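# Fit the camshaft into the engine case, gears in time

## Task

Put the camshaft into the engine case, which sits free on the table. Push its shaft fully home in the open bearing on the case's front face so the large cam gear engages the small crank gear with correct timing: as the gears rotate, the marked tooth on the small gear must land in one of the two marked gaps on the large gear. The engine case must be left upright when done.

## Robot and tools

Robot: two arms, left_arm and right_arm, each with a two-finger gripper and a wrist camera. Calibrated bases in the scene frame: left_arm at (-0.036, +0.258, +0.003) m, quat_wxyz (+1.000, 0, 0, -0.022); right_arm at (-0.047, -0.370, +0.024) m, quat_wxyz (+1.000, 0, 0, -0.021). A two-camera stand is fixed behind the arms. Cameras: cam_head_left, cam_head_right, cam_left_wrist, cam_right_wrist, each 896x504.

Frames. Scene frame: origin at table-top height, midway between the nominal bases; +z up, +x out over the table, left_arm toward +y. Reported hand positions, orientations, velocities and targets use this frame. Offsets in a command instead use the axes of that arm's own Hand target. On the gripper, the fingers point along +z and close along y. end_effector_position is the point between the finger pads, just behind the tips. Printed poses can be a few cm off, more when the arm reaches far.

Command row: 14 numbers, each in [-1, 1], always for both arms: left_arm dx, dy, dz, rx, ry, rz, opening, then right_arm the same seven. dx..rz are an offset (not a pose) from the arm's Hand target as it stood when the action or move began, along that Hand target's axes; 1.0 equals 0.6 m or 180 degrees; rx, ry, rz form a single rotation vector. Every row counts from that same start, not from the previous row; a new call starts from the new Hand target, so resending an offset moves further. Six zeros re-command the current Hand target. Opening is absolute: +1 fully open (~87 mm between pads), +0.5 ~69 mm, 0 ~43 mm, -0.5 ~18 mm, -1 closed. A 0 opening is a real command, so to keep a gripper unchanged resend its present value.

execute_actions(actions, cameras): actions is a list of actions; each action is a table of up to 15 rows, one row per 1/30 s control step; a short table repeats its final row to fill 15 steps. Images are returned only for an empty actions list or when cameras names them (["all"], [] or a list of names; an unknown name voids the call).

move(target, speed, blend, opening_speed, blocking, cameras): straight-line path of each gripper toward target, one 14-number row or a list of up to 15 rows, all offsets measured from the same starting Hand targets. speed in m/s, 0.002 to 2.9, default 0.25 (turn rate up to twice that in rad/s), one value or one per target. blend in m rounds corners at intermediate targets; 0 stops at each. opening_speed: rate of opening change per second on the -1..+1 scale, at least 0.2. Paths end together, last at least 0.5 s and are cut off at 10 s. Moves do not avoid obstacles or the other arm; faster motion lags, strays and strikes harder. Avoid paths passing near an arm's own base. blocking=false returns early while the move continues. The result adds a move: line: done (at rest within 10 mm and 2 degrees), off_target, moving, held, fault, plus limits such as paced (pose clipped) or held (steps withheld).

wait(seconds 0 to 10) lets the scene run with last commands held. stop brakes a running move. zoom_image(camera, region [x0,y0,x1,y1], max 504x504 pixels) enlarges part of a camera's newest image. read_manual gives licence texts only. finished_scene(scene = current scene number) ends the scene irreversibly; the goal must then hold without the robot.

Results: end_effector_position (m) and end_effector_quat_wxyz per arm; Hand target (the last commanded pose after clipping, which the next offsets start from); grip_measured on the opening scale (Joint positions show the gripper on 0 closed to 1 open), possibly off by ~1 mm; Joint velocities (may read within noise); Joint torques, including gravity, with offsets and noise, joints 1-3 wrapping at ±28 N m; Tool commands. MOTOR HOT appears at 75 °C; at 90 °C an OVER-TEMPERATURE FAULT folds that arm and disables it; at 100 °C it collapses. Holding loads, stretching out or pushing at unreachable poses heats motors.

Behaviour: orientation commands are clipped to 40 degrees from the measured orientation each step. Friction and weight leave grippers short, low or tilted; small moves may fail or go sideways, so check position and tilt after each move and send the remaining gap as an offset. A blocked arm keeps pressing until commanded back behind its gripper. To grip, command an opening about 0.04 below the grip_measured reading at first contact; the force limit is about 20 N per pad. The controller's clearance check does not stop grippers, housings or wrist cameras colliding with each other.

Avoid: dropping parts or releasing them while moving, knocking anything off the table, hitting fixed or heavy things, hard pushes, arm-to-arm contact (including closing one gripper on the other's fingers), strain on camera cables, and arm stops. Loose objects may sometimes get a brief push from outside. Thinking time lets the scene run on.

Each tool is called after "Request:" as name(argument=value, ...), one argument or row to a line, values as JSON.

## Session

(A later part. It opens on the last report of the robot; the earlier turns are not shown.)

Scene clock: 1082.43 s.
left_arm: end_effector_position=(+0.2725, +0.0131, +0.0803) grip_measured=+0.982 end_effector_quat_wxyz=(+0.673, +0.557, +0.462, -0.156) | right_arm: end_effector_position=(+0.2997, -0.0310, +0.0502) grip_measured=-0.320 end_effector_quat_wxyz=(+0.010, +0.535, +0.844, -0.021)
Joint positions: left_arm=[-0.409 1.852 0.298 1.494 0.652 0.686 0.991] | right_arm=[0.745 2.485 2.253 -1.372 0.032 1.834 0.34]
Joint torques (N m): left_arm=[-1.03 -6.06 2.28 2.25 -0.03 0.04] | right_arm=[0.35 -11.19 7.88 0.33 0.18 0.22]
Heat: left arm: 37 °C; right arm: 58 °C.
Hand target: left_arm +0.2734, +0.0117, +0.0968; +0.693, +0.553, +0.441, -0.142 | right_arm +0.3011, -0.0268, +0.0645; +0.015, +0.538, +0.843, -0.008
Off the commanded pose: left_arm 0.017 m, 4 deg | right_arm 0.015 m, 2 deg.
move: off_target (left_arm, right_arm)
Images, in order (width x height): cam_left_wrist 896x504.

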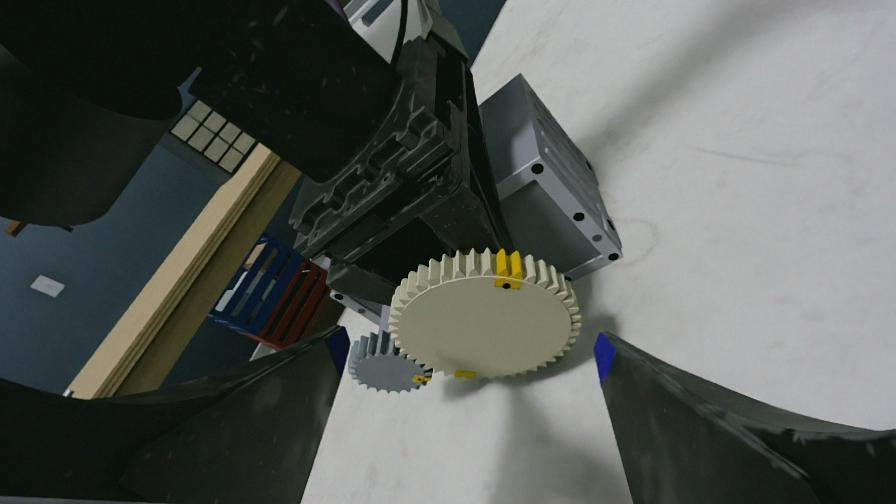

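Request:
move(
  target=[
    [0,0,-0.15,0,0,0,0,0,0,0,0,0,0,-1],
    [-0.109,-0.152,-0.08,-0.472,0.195,-0.195,-0.35,0,0,0,0,0,0,-1],
    [-0.109,-0.152,0.0295,-0.472,0.195,-0.195,-0.35,0,0,0,0,0,0,-1],
  ],
  speed=0.2,
  blend=[0.02,0.02,0],
  cameras=["all"],
)

Scene clock: 1128.73 s.
left_arm: end_effector_position=(+0.1798, -0.0554, +0.0910) grip_measured=-0.350 end_effector_quat_wxyz=(+0.707, -0.054, +0.705, +0.027) | right_arm: end_effector_position=(+0.2997, -0.0310, +0.0502) grip_measured=-0.320 end_effector_quat_wxyz=(+0.010, +0.535, +0.844, -0.021)
Joint positions: left_arm=[-1.403 2.06 0.731 1.419 -1.561 0.052 0.325] | right_arm=[0.745 2.485 2.253 -1.372 0.032 1.834 0.34]
Joint velocities: left_arm=[within noise] | right_arm=[0.002 -0.046 0.012 -0.037 -0.066 -0.051 -0.001]
Joint torques (N m): left_arm=[0.14 -5.24 4.55 1.14 0.03 0.06] | right_arm=[0.28 -11.29 7.83 0.33 0.18 0.19]
Heat: left arm: 36 °C; right arm: 59 °C.
Hand target: left_arm +0.1817, -0.0548, +0.0884; +0.657, -0.172, +0.717, +0.158 | right_arm +0.3011, -0.0268, +0.0645; +0.015, +0.538, +0.843, -0.008
Off the commanded pose: left_arm 0.003 m, 21 deg | right_arm 0.015 m, 2 deg.
joint sent to its limit (left arm) — joint 5 (wrist yaw), lower limit. The joint targets are off in orientation, not in position.
move: off_target (left_arm, right_arm); blend cut to 0 m at target 2; target 2's new opening was sent with left_arm's hand 0.003 m and 25 deg from that target

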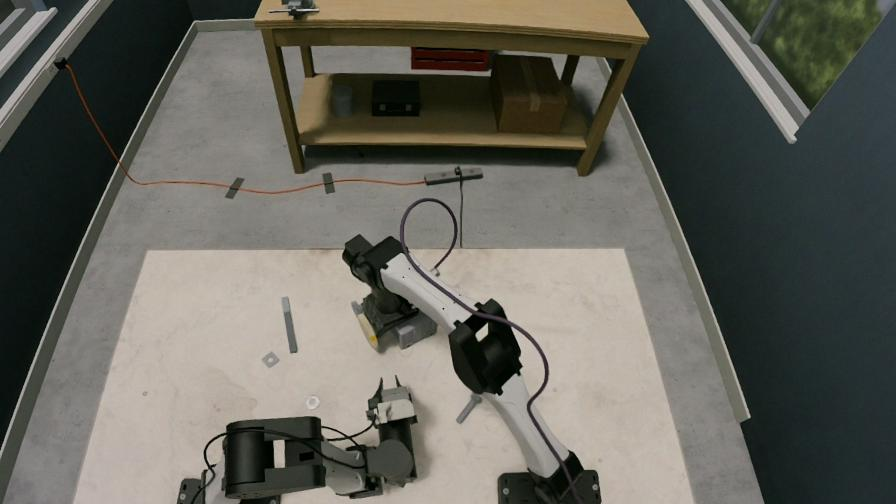

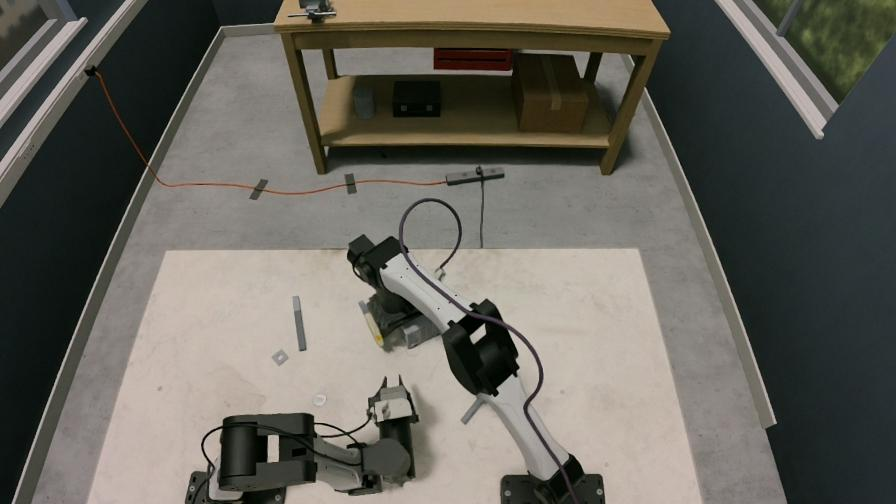

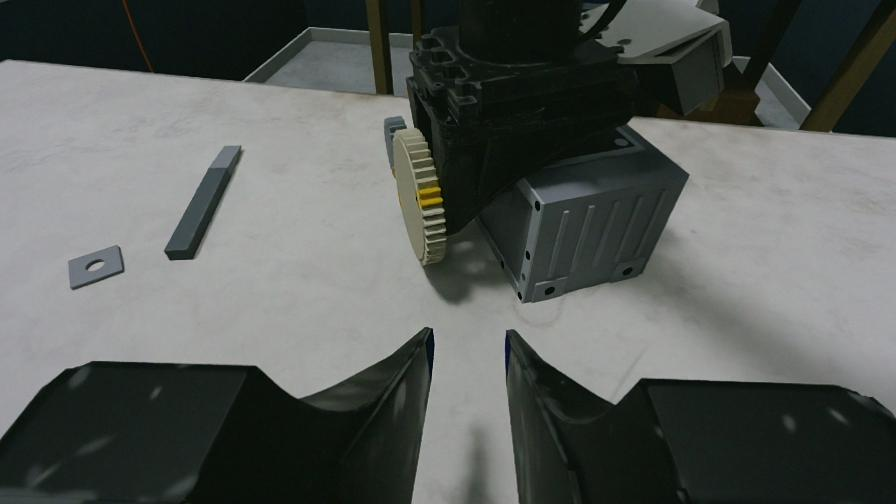

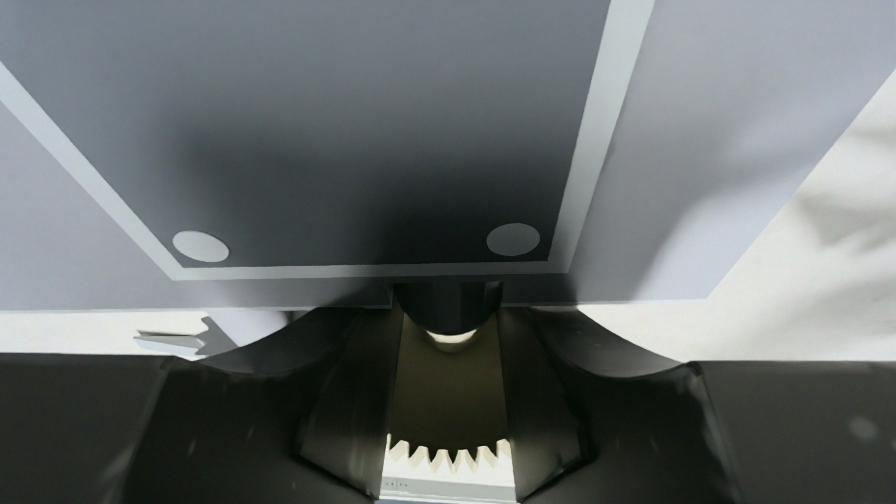

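Request:
move(
  target=[0,0,0,0,0,0,-0.35,0.16,0.075,0,0,0,0,-1],
  speed=0.06,
  cameras=["all"],
)

Scene clock: 1149.20 s.
left_arm: end_effector_position=(+0.1798, -0.0554, +0.0910) grip_measured=-0.350 end_effector_quat_wxyz=(+0.707, -0.053, +0.705, +0.027) | right_arm: end_effector_position=(+0.3022, +0.0345, +0.0497) grip_measured=-0.321 end_effector_quat_wxyz=(+0.044, +0.556, +0.830, +0.008)
Joint positions: left_arm=[-1.403 2.06 0.731 1.419 -1.561 0.053 0.325] | right_arm=[0.858 2.784 2.829 -1.586 0.084 1.996 0.34]
Joint torques (N m): left_arm=[0.16 -5.23 4.53 1.15 0.03 0.05] | right_arm=[2.96 -10.45 9.31 1.58 -0.3 0.14]
Heat: left arm: 32 °C; right arm: 60 °C.
Hand target: left_arm +0.1817, -0.0548, +0.0884; +0.657, -0.172, +0.717, +0.157 | right_arm +0.3016, +0.0791, +0.0613; +0.015, +0.538, +0.843, -0.008
Off the commanded pose: left_arm 0.003 m, 21 deg | right_arm 0.046 m, 5 deg.
elbow stopped short (right arm): the move would have taken joint 3 (elbow) straighter than the controller allows.
joint read past its limit (right arm) — joint 4 (wrist pitch), lower limit.
joint sent to its limit (left arm) — joint 5 (wrist yaw), lower limit. The joint targets are off in orientation, not in position.
move: off_target (left_arm, right_arm)

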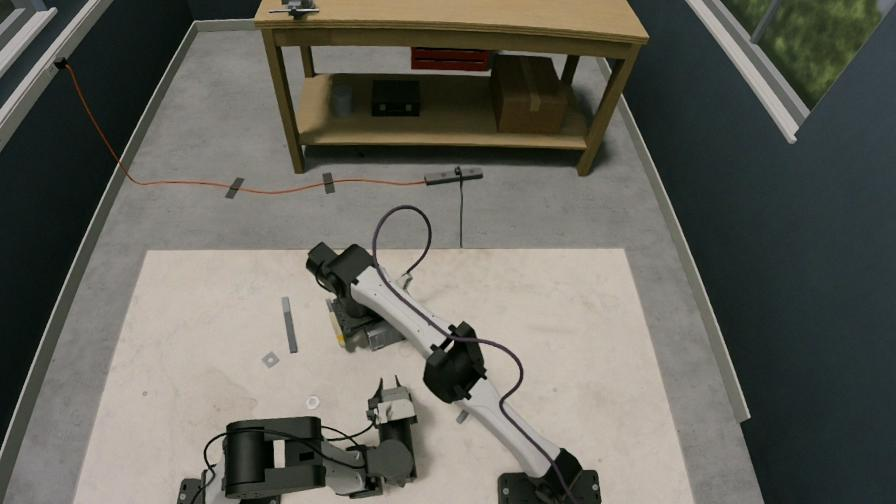

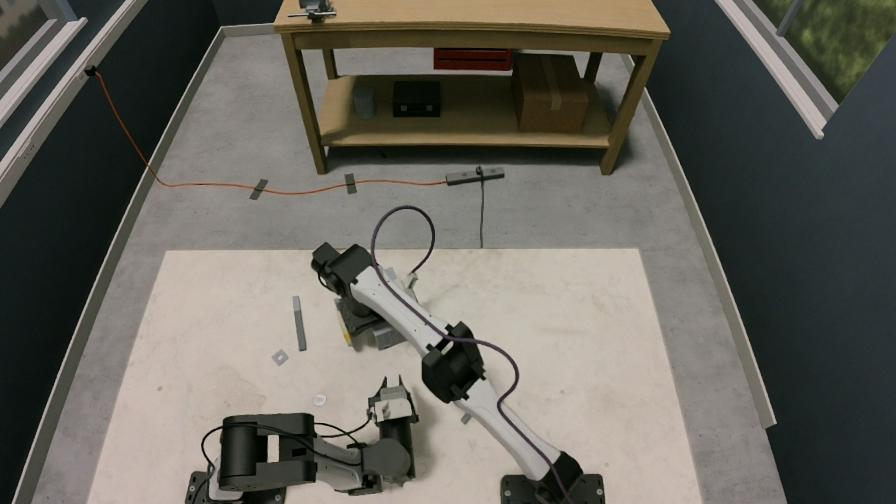

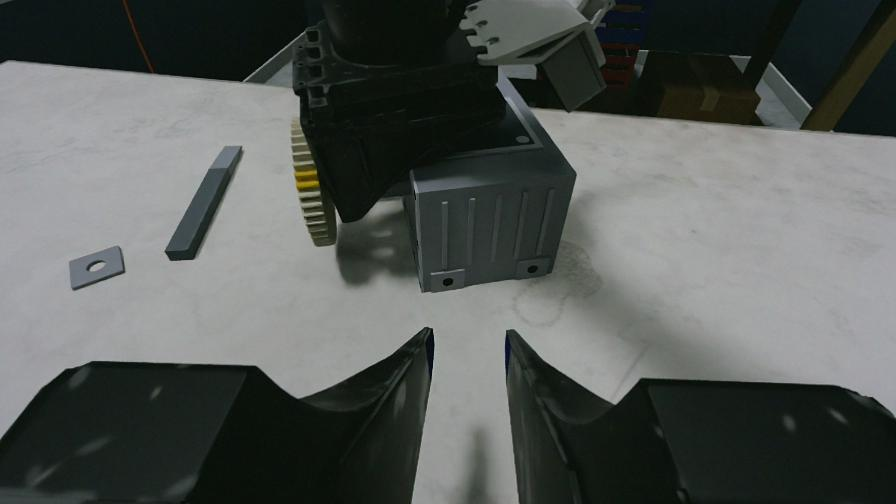

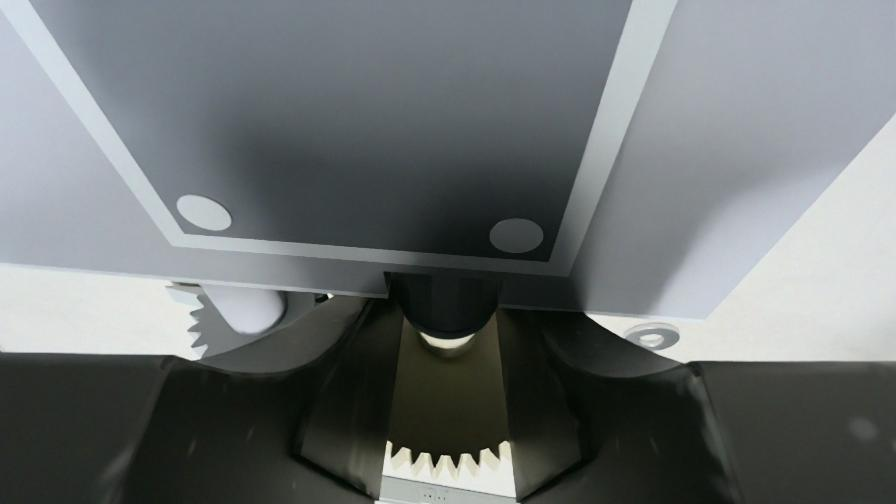

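Request:
move(
  target=[0.014,0.0775,0.11,0.0498,0,0.0044,-0.35,-0.05,-0.0235,0,0,0,0,-1],
  speed=0.15,
  cameras=["cam_left_wrist","cam_right_wrist"],
)

Scene clock: 1174.20 s.
left_arm: end_effector_position=(+0.2180, +0.0131, +0.0683) grip_measured=-0.350 end_effector_quat_wxyz=(+0.699, -0.088, +0.702, +0.105) | right_arm: end_effector_position=(+0.3017, +0.0340, +0.0501) grip_measured=-0.321 end_effector_quat_wxyz=(+0.035, +0.555, +0.831, +0.008)
Joint positions: left_arm=[-1.244 2.06 0.604 1.419 -1.561 -0.013 0.325] | right_arm=[0.852 2.784 2.829 -1.587 0.065 1.986 0.34]
Joint torques (N m): left_arm=[0.01 -7.58 2.43 1.32 -0.05 -0.06] | right_arm=[0.08 -10.8 9.31 0.66 -0.15 -0.23]
Heat: left arm: 30 °C; right arm: 64 °C.
Hand target: left_arm +0.2186, +0.0162, +0.0743; +0.667, -0.115, +0.728, +0.106 | right_arm +0.3014, +0.0460, +0.0623; +0.015, +0.538, +0.843, -0.008
Off the commanded pose: left_arm 0.007 m, 6 deg | right_arm 0.017 m, 4 deg.
elbow stopped short (right arm): the move would have taken joint 3 (elbow) straighter than the controller allows.
joint read past its limit (right arm) — joint 4 (wrist pitch), lower limit.
joint sent to its limit (left arm) — joint 5 (wrist yaw), lower limit. The joint targets are off in orientation, not in position.
move: off_target (left_arm, right_arm)
Images, in order (width x height): cam_left_wrist 896x504, cam_right_wrist 896x504.

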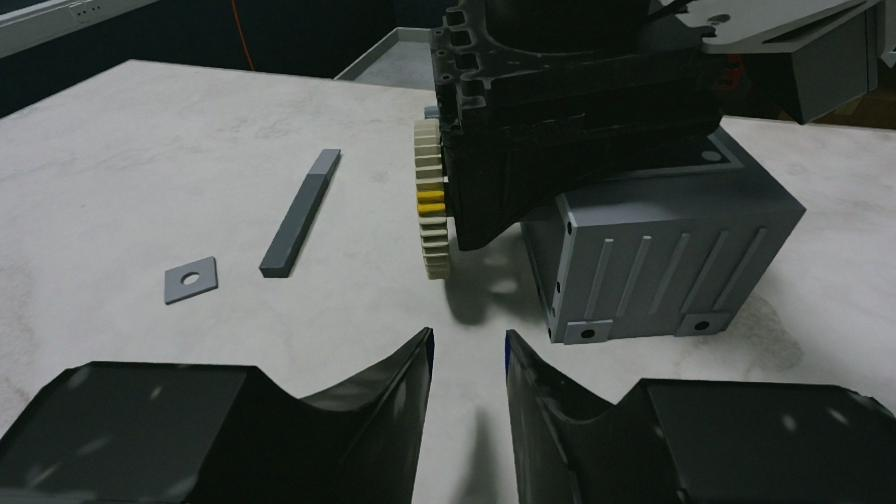

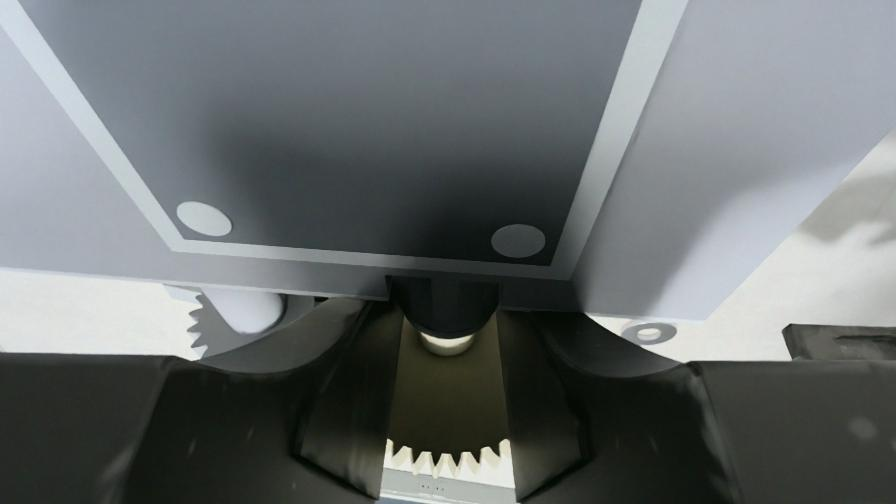

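Request:
move(
  target=[-0.03,0.027,0.05,0,0,0,-0.35,0,0,0,0,0,0,-1],
  speed=0.1,
  cameras=["cam_left_wrist"],
)

Scene clock: 1184.03 s.
left_arm: end_effector_position=(+0.2415, +0.0402, +0.0839) grip_measured=-0.350 end_effector_quat_wxyz=(+0.693, -0.102, +0.705, +0.113) | right_arm: end_effector_position=(+0.3017, +0.0340, +0.0501) grip_measured=-0.321 end_effector_quat_wxyz=(+0.035, +0.555, +0.831, +0.008)
Joint positions: left_arm=[-1.139 1.904 0.561 1.174 -1.487 -0.152 0.325] | right_arm=[0.852 2.784 2.829 -1.587 0.065 1.986 0.34]
Joint torques (N m): left_arm=[0.21 -7.25 3.15 1.29 0.07 -0.09] | right_arm=[0.13 -10.76 9.37 0.67 -0.14 -0.22]
Heat: left arm: 29 °C; right arm: 65 °C.
Hand target: left_arm +0.2435, +0.0413, +0.0896; +0.667, -0.115, +0.728, +0.106 | right_arm +0.3014, +0.0460, +0.0623; +0.015, +0.538, +0.843, -0.008
Off the commanded pose: left_arm 0.006 m, 4 deg | right_arm 0.017 m, 4 deg.
elbow stopped short (right arm): the move would have taken joint 3 (elbow) straighter than the controller allows.
joint read past its limit (right arm) — joint 4 (wrist pitch), lower limit.
move: off_target (left_arm, right_arm)
Images, in order (width x height): cam_left_wrist 896x504.

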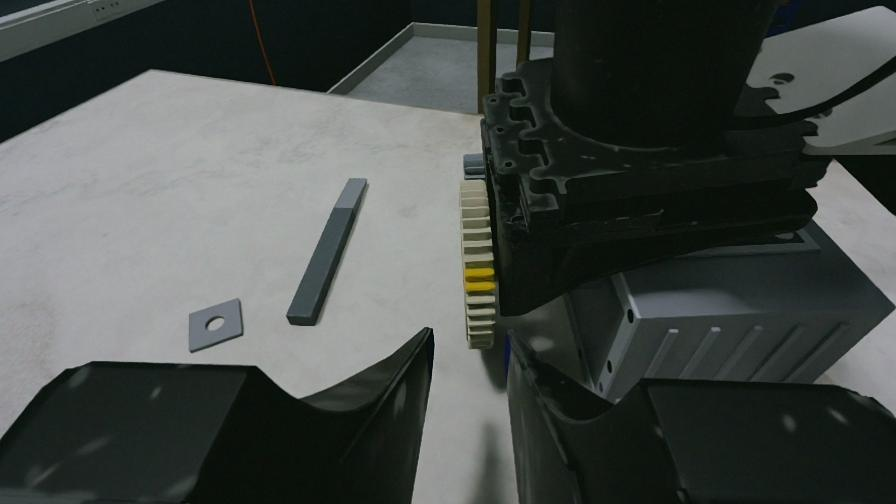

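Request:
move(
  target=[
    [0,0,-0.12,0,0,0,-0.35,0,0,0,0,0,0,-1],
    [-0.022,0.222,0.06,0.4747,-0.1819,0.1817,1,0,0,0,0,0,0,-1],
    [-0.022,0.127,0.0917,0.4747,-0.1819,0.1817,1,0,0,0,0,0,0,-1],
  ],
  speed=0.2,
  blend=[0.03,0,0],
  cameras=["all"],
)

Scene clock: 1251.30 s.
left_arm: end_effector_position=(+0.2720, +0.1324, +0.0970) grip_measured=+0.982 end_effector_quat_wxyz=(+0.669, +0.574, +0.419, -0.219) | right_arm: end_effector_position=(+0.3017, +0.0340, +0.0501) grip_measured=-0.321 end_effector_quat_wxyz=(+0.035, +0.555, +0.831, +0.008)
Joint positions: left_arm=[0.187 1.785 0.31 1.425 1.4 0.673 0.991] | right_arm=[0.852 2.784 2.829 -1.587 0.065 1.986 0.34]
Joint torques (N m): left_arm=[-1.02 -3.1 2.63 1.72 0 -0.05] | right_arm=[0.14 -10.78 9.39 0.69 -0.12 -0.24]
Heat: left arm: 28 °C; right arm: 67 °C.
Hand target: left_arm +0.2732, +0.1309, +0.0979; +0.675, +0.574, +0.412, -0.213 | right_arm +0.3014, +0.0460, +0.0623; +0.015, +0.538, +0.843, -0.008
Off the commanded pose: left_arm 0.002 m, 1 deg | right_arm 0.017 m, 4 deg.
elbow stopped short (right arm): the move would have taken joint 3 (elbow) straighter than the controller allows.
joint read past its limit (right arm) — joint 4 (wrist pitch), lower limit.
move: off_target (right_arm); target 2's new opening was sent with left_arm's hand 0.005 m and 4 deg from that target

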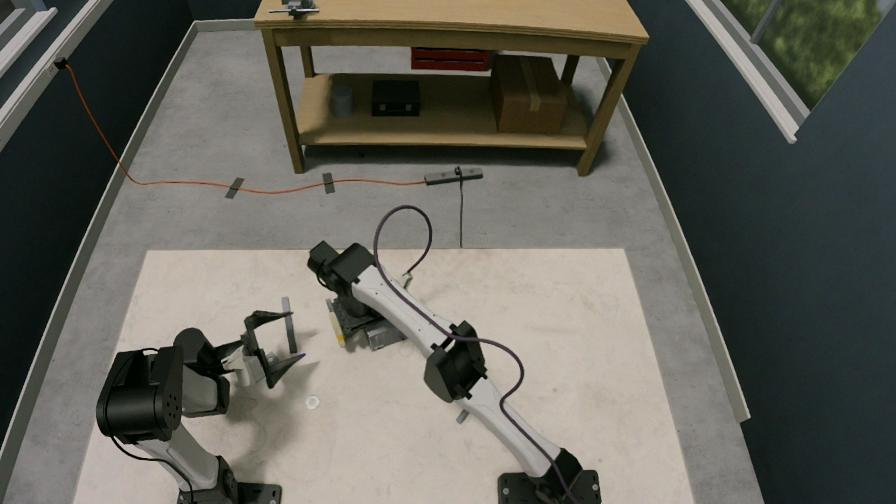

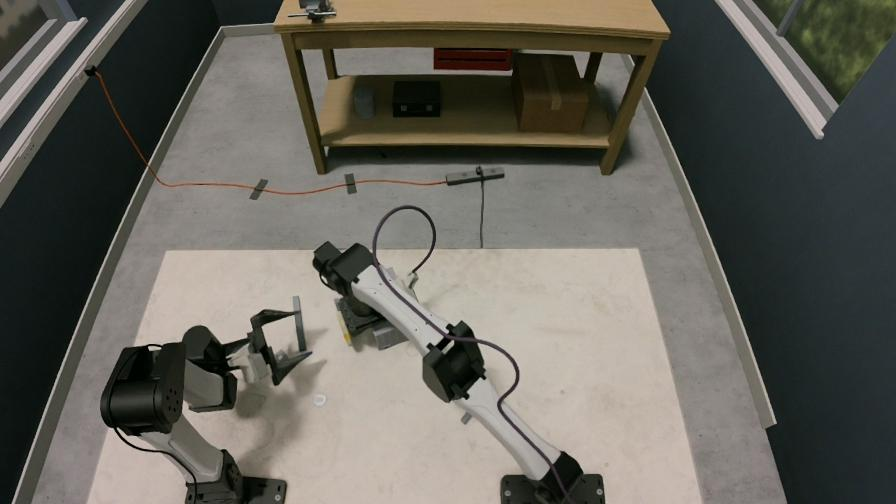

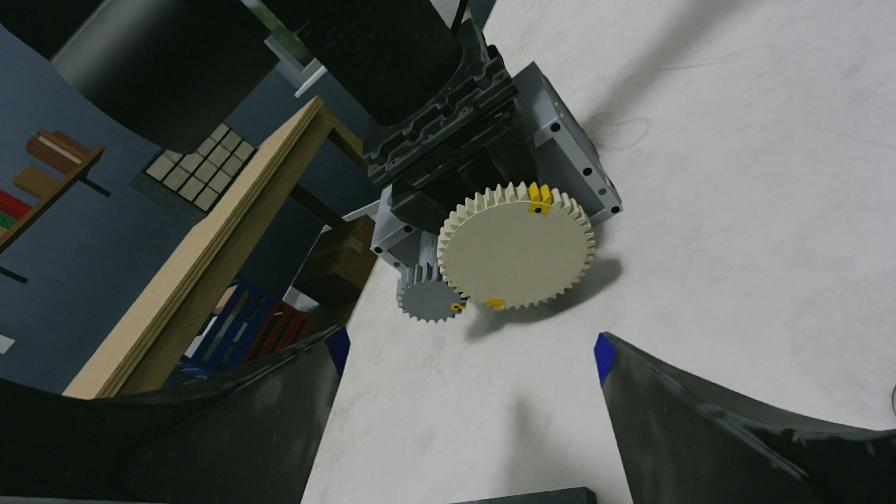

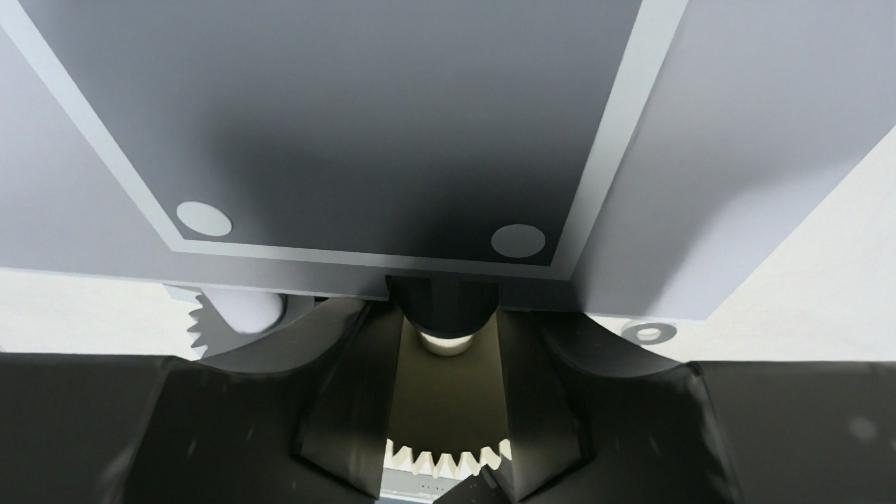

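Request:
move(
  target=[0.018,-0.032,0.055,0,0,0,1,0,0,0,0,0,0,-1],
  speed=0.1,
  cameras=["cam_left_wrist"],
)

Scene clock: 1257.73 s.
left_arm: end_effector_position=(+0.2730, +0.0980, +0.0727) grip_measured=+0.982 end_effector_quat_wxyz=(+0.657, +0.573, +0.433, -0.231) | right_arm: end_effector_position=(+0.3017, +0.0340, +0.0501) grip_measured=-0.321 end_effector_quat_wxyz=(+0.035, +0.555, +0.831, +0.008)
Joint positions: left_arm=[0.039 1.9 0.31 1.493 1.257 0.678 0.991] | right_arm=[0.852 2.784 2.829 -1.587 0.065 1.986 0.34]
Joint torques (N m): left_arm=[-0.96 -3.45 1.81 2.13 0 0.07] | right_arm=[0.03 -10.78 9.37 0.67 -0.13 -0.22]
Heat: left arm: 29 °C; right arm: 67 °C.
Hand target: left_arm +0.2751, +0.0968, +0.0778; +0.675, +0.574, +0.412, -0.213 | right_arm +0.3014, +0.0460, +0.0623; +0.015, +0.538, +0.843, -0.008
Off the commanded pose: left_arm 0.006 m, 4 deg | right_arm 0.017 m, 4 deg.
elbow stopped short (right arm): the move would have taken joint 3 (elbow) straighter than the controller allows.
joint read past its limit (right arm) — joint 4 (wrist pitch), lower limit.
joint sent to its limit (left arm) — joint 4 (wrist pitch), upper limit. The joint targets still meet the commanded pose.
move: off_target (left_arm, right_arm)
Images, in order (width x height): cam_left_wrist 896x504.

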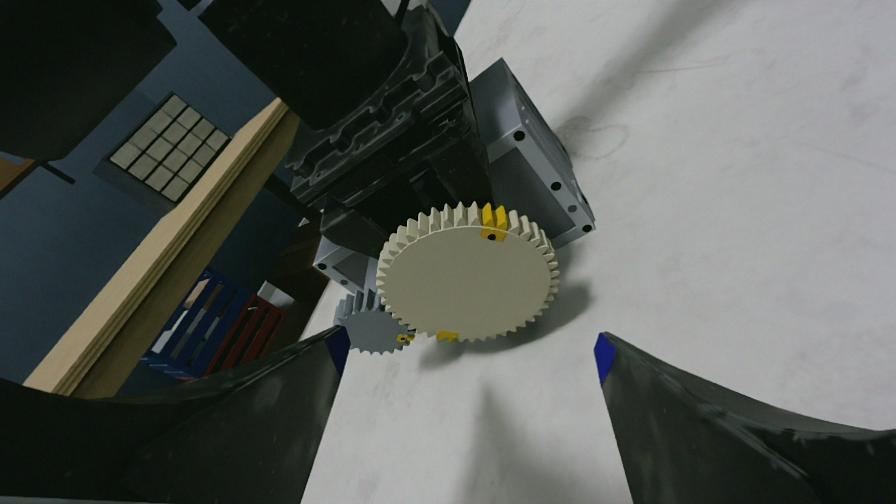

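Request:
move(
  target=[0,0.002,0.052,0,0,0,1,0,0,0,0,0,0,-1],
  speed=0.06,
  cameras=["cam_left_wrist"],
)

Scene clock: 1266.93 s.
left_arm: end_effector_position=(+0.2793, +0.0698, +0.0694) grip_measured=+0.982 end_effector_quat_wxyz=(+0.654, +0.575, +0.434, -0.230) | right_arm: end_effector_position=(+0.3017, +0.0340, +0.0501) grip_measured=-0.321 end_effector_quat_wxyz=(+0.035, +0.555, +0.831, +0.008)
Joint positions: left_arm=[-0.079 1.928 0.342 1.493 1.138 0.67 0.991] | right_arm=[0.852 2.784 2.829 -1.587 0.065 1.986 0.34]
Joint torques (N m): left_arm=[-1.01 -3.7 3.37 2.21 0 -0.06] | right_arm=[0.12 -10.78 9.36 0.65 -0.14 -0.23]
Heat: left arm: 30 °C; right arm: 67 °C.
Hand target: left_arm +0.2857, +0.0674, +0.0786; +0.675, +0.574, +0.412, -0.213 | right_arm +0.3014, +0.0460, +0.0623; +0.015, +0.538, +0.843, -0.008
Off the commanded pose: left_arm 0.011 m, 4 deg | right_arm 0.017 m, 4 deg.
elbow stopped short (right arm): the move would have taken joint 3 (elbow) straighter than the controller allows.
joint read past its limit (right arm) — joint 4 (wrist pitch), lower limit.
joint sent to its limit (left arm) — joint 4 (wrist pitch), upper limit. The joint targets still meet the commanded pose.
move: off_target (left_arm, right_arm)
Images, in order (width x height): cam_left_wrist 896x504.

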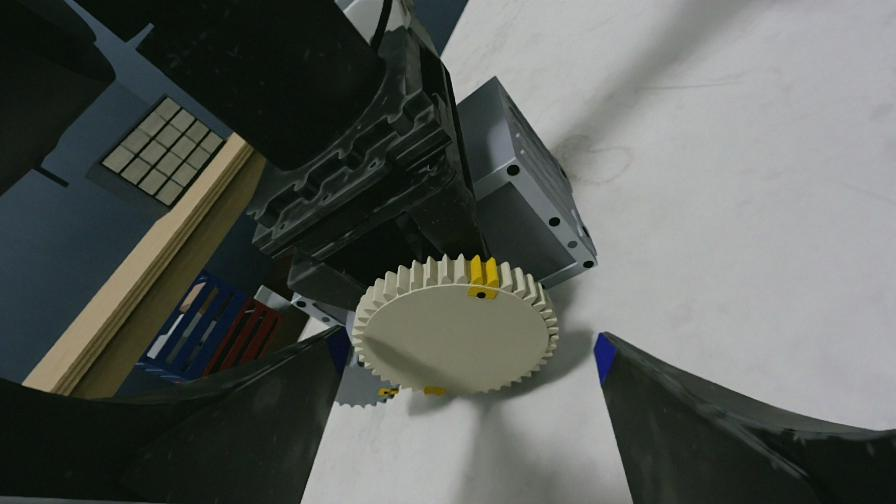

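Request:
move(
  target=[
    [-0.008,0.012,0,0,0,0,1,0,0,0,0,0,0,-1],
    [-0.008,0.012,0.016,0,0,0,1,0,0,0,0,0,0,-1],
  ],
  speed=0.05,
  cameras=["cam_left_wrist"],
)

Scene clock: 1274.63 s.
left_arm: end_effector_position=(+0.2849, +0.0614, +0.0743) grip_measured=+0.982 end_effector_quat_wxyz=(+0.657, +0.572, +0.433, -0.231) | right_arm: end_effector_position=(+0.3017, +0.0340, +0.0501) grip_measured=-0.321 end_effector_quat_wxyz=(+0.035, +0.555, +0.831, +0.008)
Joint positions: left_arm=[-0.108 1.928 0.368 1.493 1.108 0.645 0.991] | right_arm=[0.852 2.784 2.829 -1.587 0.065 1.986 0.34]
Joint torques (N m): left_arm=[-0.94 -4.85 3.52 2.12 -0.02 -0.07] | right_arm=[0.17 -10.73 9.36 0.67 -0.14 -0.23]
Heat: left arm: 31 °C; right arm: 67 °C.
Hand target: left_arm +0.2914, +0.0593, +0.0868; +0.675, +0.574, +0.412, -0.213 | right_arm +0.3014, +0.0460, +0.0623; +0.015, +0.538, +0.843, -0.008
Off the commanded pose: left_arm 0.014 m, 4 deg | right_arm 0.017 m, 4 deg.
elbow stopped short (right arm): the move would have taken joint 3 (elbow) straighter than the controller allows.
joint read past its limit (right arm) — joint 4 (wrist pitch), lower limit.
move: off_target (left_arm, right_arm)
Images, in order (width x height): cam_left_wrist 896x504.

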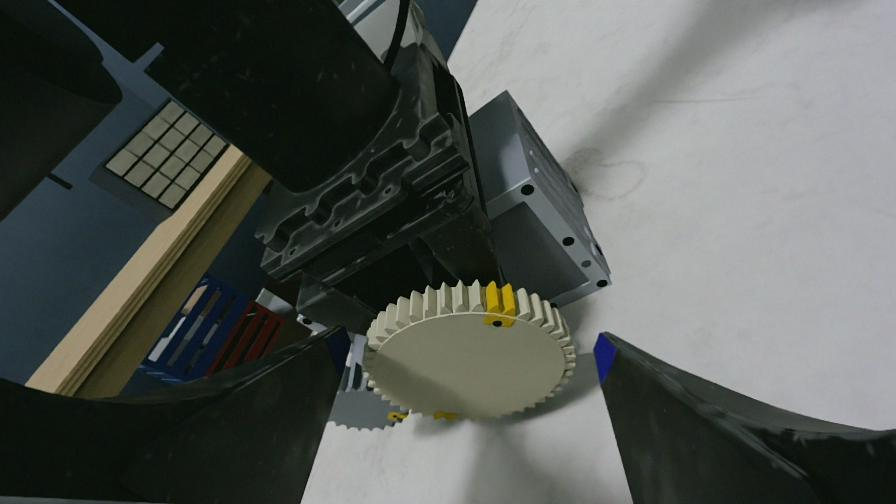

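Request:
move(
  target=[0,0,0,0,0,0,0.2,0,0,0,0,0,0,-1],
  speed=0.05,
  opening_speed=0.5,
  cameras=["cam_left_wrist"],
)

Scene clock: 1279.97 s.
left_arm: end_effector_position=(+0.2906, +0.0626, +0.0765) grip_measured=+0.201 end_effector_quat_wxyz=(+0.662, +0.570, +0.434, -0.221) | right_arm: end_effector_position=(+0.3003, +0.0330, +0.0500) grip_measured=-0.321 end_effector_quat_wxyz=(+0.034, +0.550, +0.835, +0.006)
Joint positions: left_arm=[-0.108 1.928 0.377 1.494 1.089 0.648 0.6] | right_arm=[0.852 2.784 2.829 -1.593 0.065 1.974 0.34]
Joint torques (N m): left_arm=[-0.94 -4.81 2.84 2.11 0.16 -0.08] | right_arm=[0.1 -10.78 9.31 0.71 -0.14 -0.11]
Heat: left arm: 31 °C; right arm: 68 °C.
Hand target: left_arm +0.2914, +0.0593, +0.0868; +0.675, +0.574, +0.412, -0.213 | right_arm +0.3014, +0.0460, +0.0623; +0.015, +0.538, +0.843, -0.008
Off the commanded pose: left_arm 0.011 m, 3 deg | right_arm 0.018 m, 3 deg.
elbow stopped short (right arm): the move would have taken joint 3 (elbow) straighter than the controller allows.
joint read past its limit (right arm) — joint 4 (wrist pitch), lower limit.
move: off_target (left_arm, right_arm)
Images, in order (width x height): cam_left_wrist 896x504.

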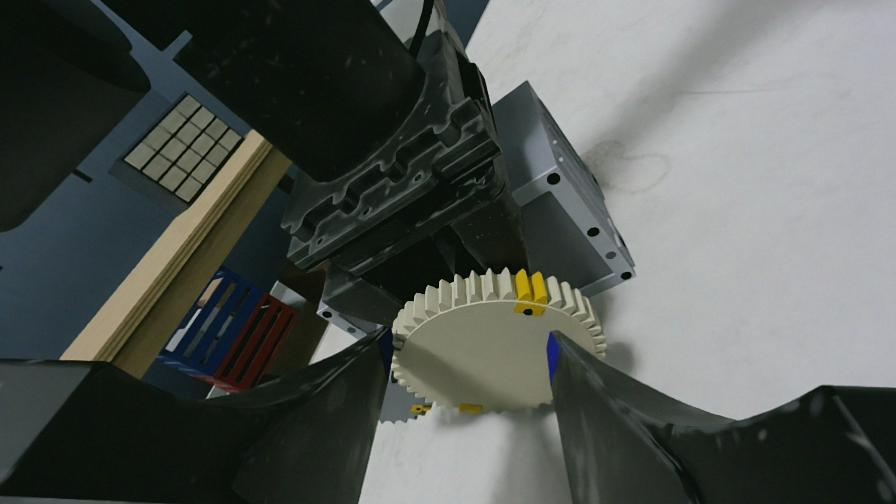

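Request:
move(
  target=[0,0,0,0,0,0,1,0,0,0,0,0,0,-1],
  speed=0.05,
  opening_speed=0.8,
  cameras=["cam_left_wrist"],
)

Request:
zoom_image(
  camera="cam_left_wrist",
  region=[310, 260, 640, 450],
)

Scene clock: 1285.73 s.
left_arm: end_effector_position=(+0.2906, +0.0626, +0.0765) grip_measured=+0.982 end_effector_quat_wxyz=(+0.662, +0.570, +0.434, -0.221) | right_arm: end_effector_position=(+0.3002, +0.0330, +0.0500) grip_measured=-0.321 end_effector_quat_wxyz=(+0.034, +0.550, +0.835, +0.006)
Joint positions: left_arm=[-0.108 1.928 0.377 1.494 1.089 0.647 0.991] | right_arm=[0.852 2.784 2.829 -1.593 0.065 1.973 0.34]
Joint torques (N m): left_arm=[-0.96 -4.83 2.86 2.11 0.16 -0.08] | right_arm=[0.08 -10.76 9.28 0.69 -0.12 -0.09]
Heat: left arm: 32 °C; right arm: 68 °C.
Hand target: left_arm +0.2914, +0.0593, +0.0868; +0.675, +0.574, +0.412, -0.213 | right_arm +0.3014, +0.0460, +0.0623; +0.015, +0.538, +0.843, -0.008
Off the commanded pose: left_arm 0.011 m, 3 deg | right_arm 0.018 m, 3 deg.
elbow stopped short (right arm): the move would have taken joint 3 (elbow) straighter than the controller allows.
joint read past its limit (right arm) — joint 4 (wrist pitch), lower limit.
move: off_target (left_arm, right_arm)
Images, in order (width x height): cam_left_wrist 896x504.

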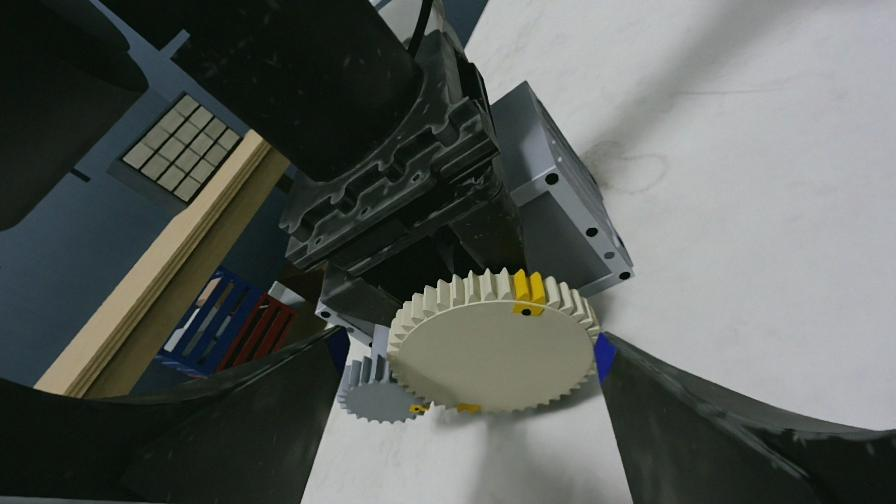

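Scaled by 1.527 from the camera's 896x504 image, which has a finer 1280x720 frame.

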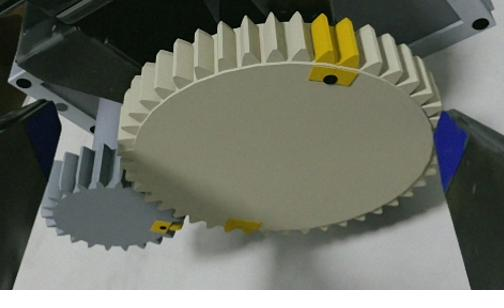

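Request:
move(
  target=[
    [-0.01,-0.012,0,0,0,0,1,0,0,0,0,0,0,-1],
    [-0.01,-0.012,0.012,0,0,0,1,0,0,0,0,0,0,-1],
  ],
  speed=0.05,
  cameras=["cam_left_wrist","cam_right_wrist"],
)

Request:
zoom_image(
  camera="cam_left_wrist",
  region=[310, 260, 640, 450],
)

Scene clock: 1295.67 s.
left_arm: end_effector_position=(+0.2794, +0.0527, +0.0703) grip_measured=+0.982 end_effector_quat_wxyz=(+0.653, +0.572, +0.439, -0.232) | right_arm: end_effector_position=(+0.3002, +0.0330, +0.0500) grip_measured=-0.321 end_effector_quat_wxyz=(+0.034, +0.550, +0.835, +0.006)
Joint positions: left_arm=[-0.15 1.928 0.352 1.494 1.062 0.646 0.991] | right_arm=[0.852 2.784 2.829 -1.593 0.065 1.973 0.34]
Joint torques (N m): left_arm=[-1.09 -5.63 3.1 2.24 0 -0.07] | right_arm=[0.12 -10.7 9.32 0.71 -0.11 -0.1]
Heat: left arm: 32 °C; right arm: 68 °C.
Hand target: left_arm +0.2847, +0.0495, +0.0872; +0.675, +0.574, +0.412, -0.213 | right_arm +0.3014, +0.0460, +0.0623; +0.015, +0.538, +0.843, -0.008
Off the commanded pose: left_arm 0.018 m, 5 deg | right_arm 0.018 m, 3 deg.
elbow stopped short (right arm): the move would have taken joint 3 (elbow) straighter than the controller allows.
joint read past its limit (right arm) — joint 4 (wrist pitch), lower limit.
move: off_target (left_arm, right_arm)
Images, in order (width x height): cam_left_wrist 896x504, cam_right_wrist 896x504.

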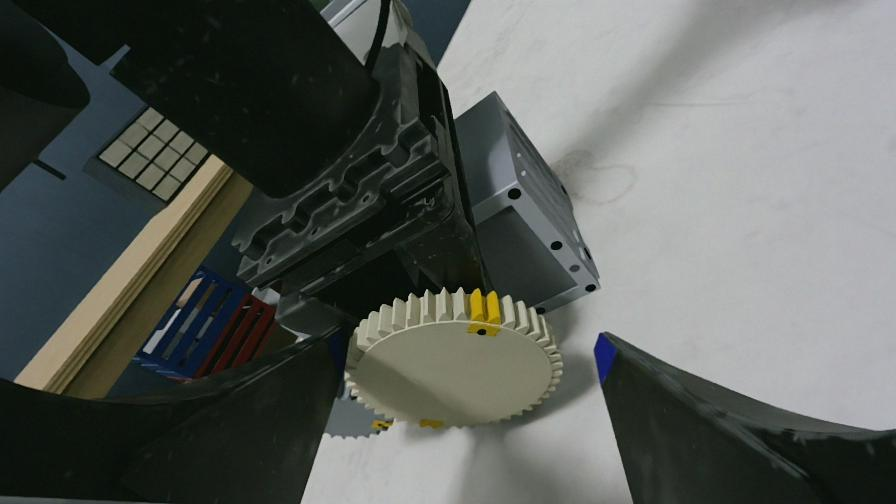

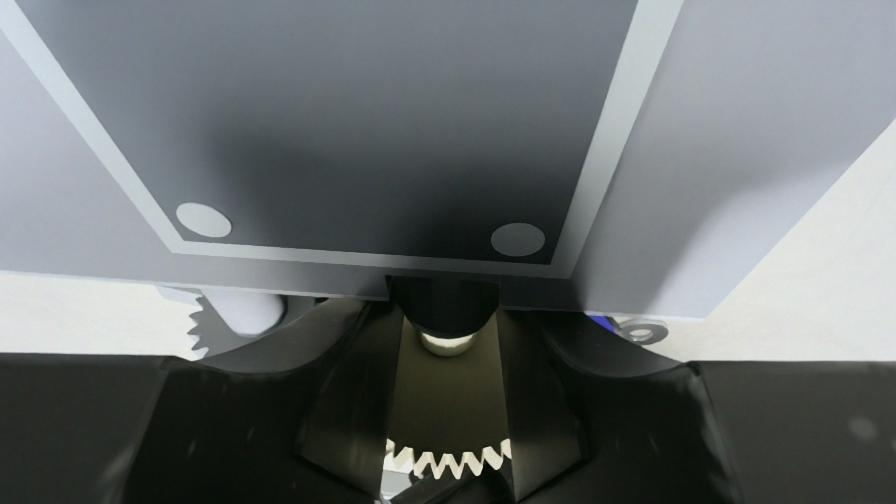

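Scaled by 1.527 from the camera's 896x504 image, which has a finer 1280x720 frame.

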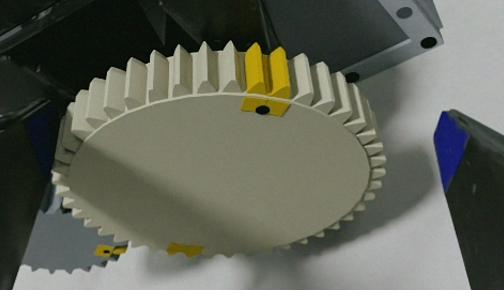

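Request:
move(
  target=[
    [0,0.011,0,0,0,0,1,0,0,0,0,0,0,-1],
    [0,0.011,0,0,0,0,0.3,0,0,0,0,0,0,-1],
  ],
  speed=0.05,
  opening_speed=0.5,
  cameras=["cam_left_wrist","cam_right_wrist"],
)

Request:
zoom_image(
  camera="cam_left_wrist",
  region=[310, 260, 640, 450],
)

Scene clock: 1302.43 s.
left_arm: end_effector_position=(+0.2846, +0.0521, +0.0751) grip_measured=+0.550 end_effector_quat_wxyz=(+0.658, +0.571, +0.435, -0.227) | right_arm: end_effector_position=(+0.3002, +0.0330, +0.0500) grip_measured=-0.321 end_effector_quat_wxyz=(+0.034, +0.550, +0.835, +0.006)
Joint positions: left_arm=[-0.15 1.924 0.368 1.494 1.058 0.642 0.775] | right_arm=[0.852 2.784 2.829 -1.593 0.065 1.973 0.34]
Joint torques (N m): left_arm=[-0.31 -6.38 3.54 1.92 0.15 -0.06] | right_arm=[0.23 -10.84 9.32 0.73 -0.13 -0.09]
Heat: left arm: 32 °C; right arm: 68 °C.
Hand target: left_arm +0.2897, +0.0511, +0.0912; +0.675, +0.574, +0.412, -0.213 | right_arm +0.3014, +0.0460, +0.0623; +0.015, +0.538, +0.843, -0.008
Off the commanded pose: left_arm 0.017 m, 4 deg | right_arm 0.018 m, 3 deg.
elbow stopped short (right arm): the move would have taken joint 3 (elbow) straighter than the controller allows.
joint read past its limit (right arm) — joint 4 (wrist pitch), lower limit.
move: off_target (left_arm, right_arm); target 2's new opening was sent with left_arm's hand 0.020 m and 4 deg from that target
Images, in order (width x height): cam_left_wrist 896x504, cam_right_wrist 896x504.

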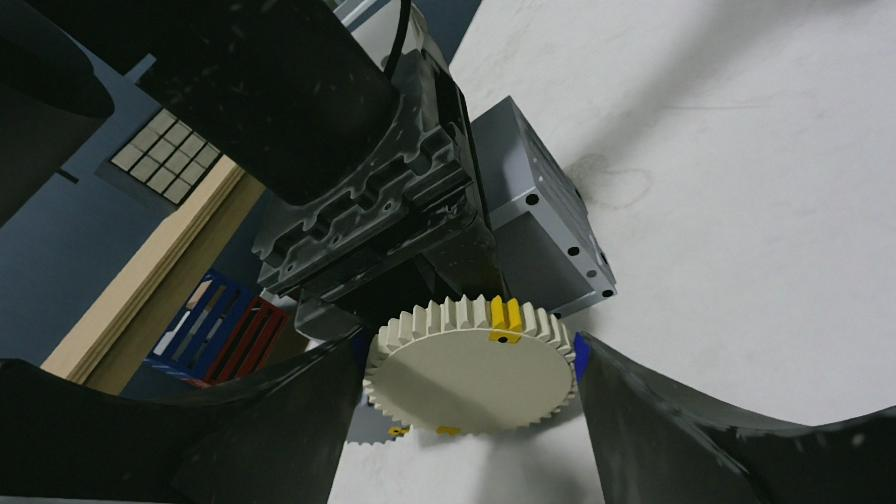

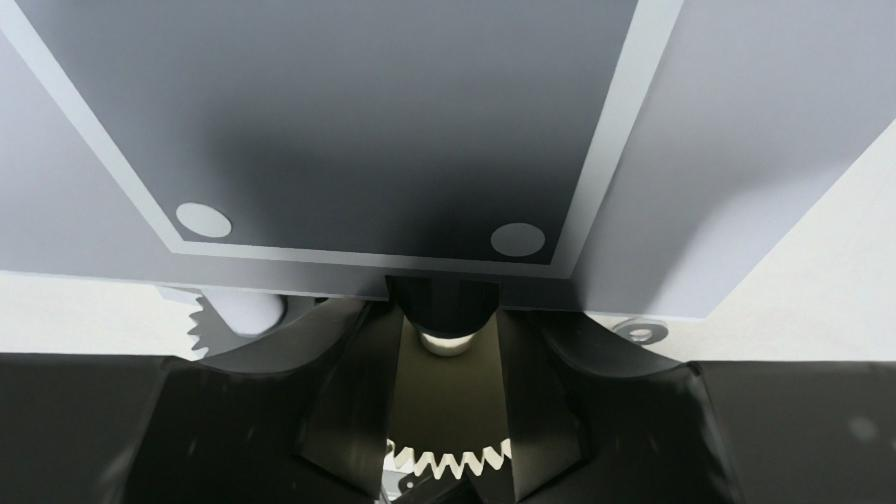

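Scaled by 1.527 from the camera's 896x504 image, which has a finer 1280x720 frame.

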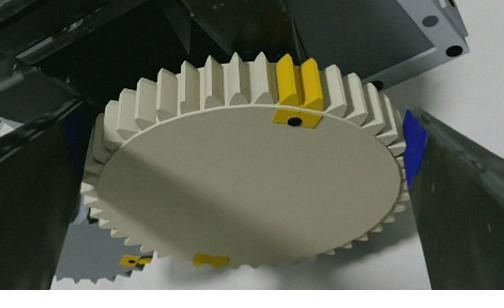

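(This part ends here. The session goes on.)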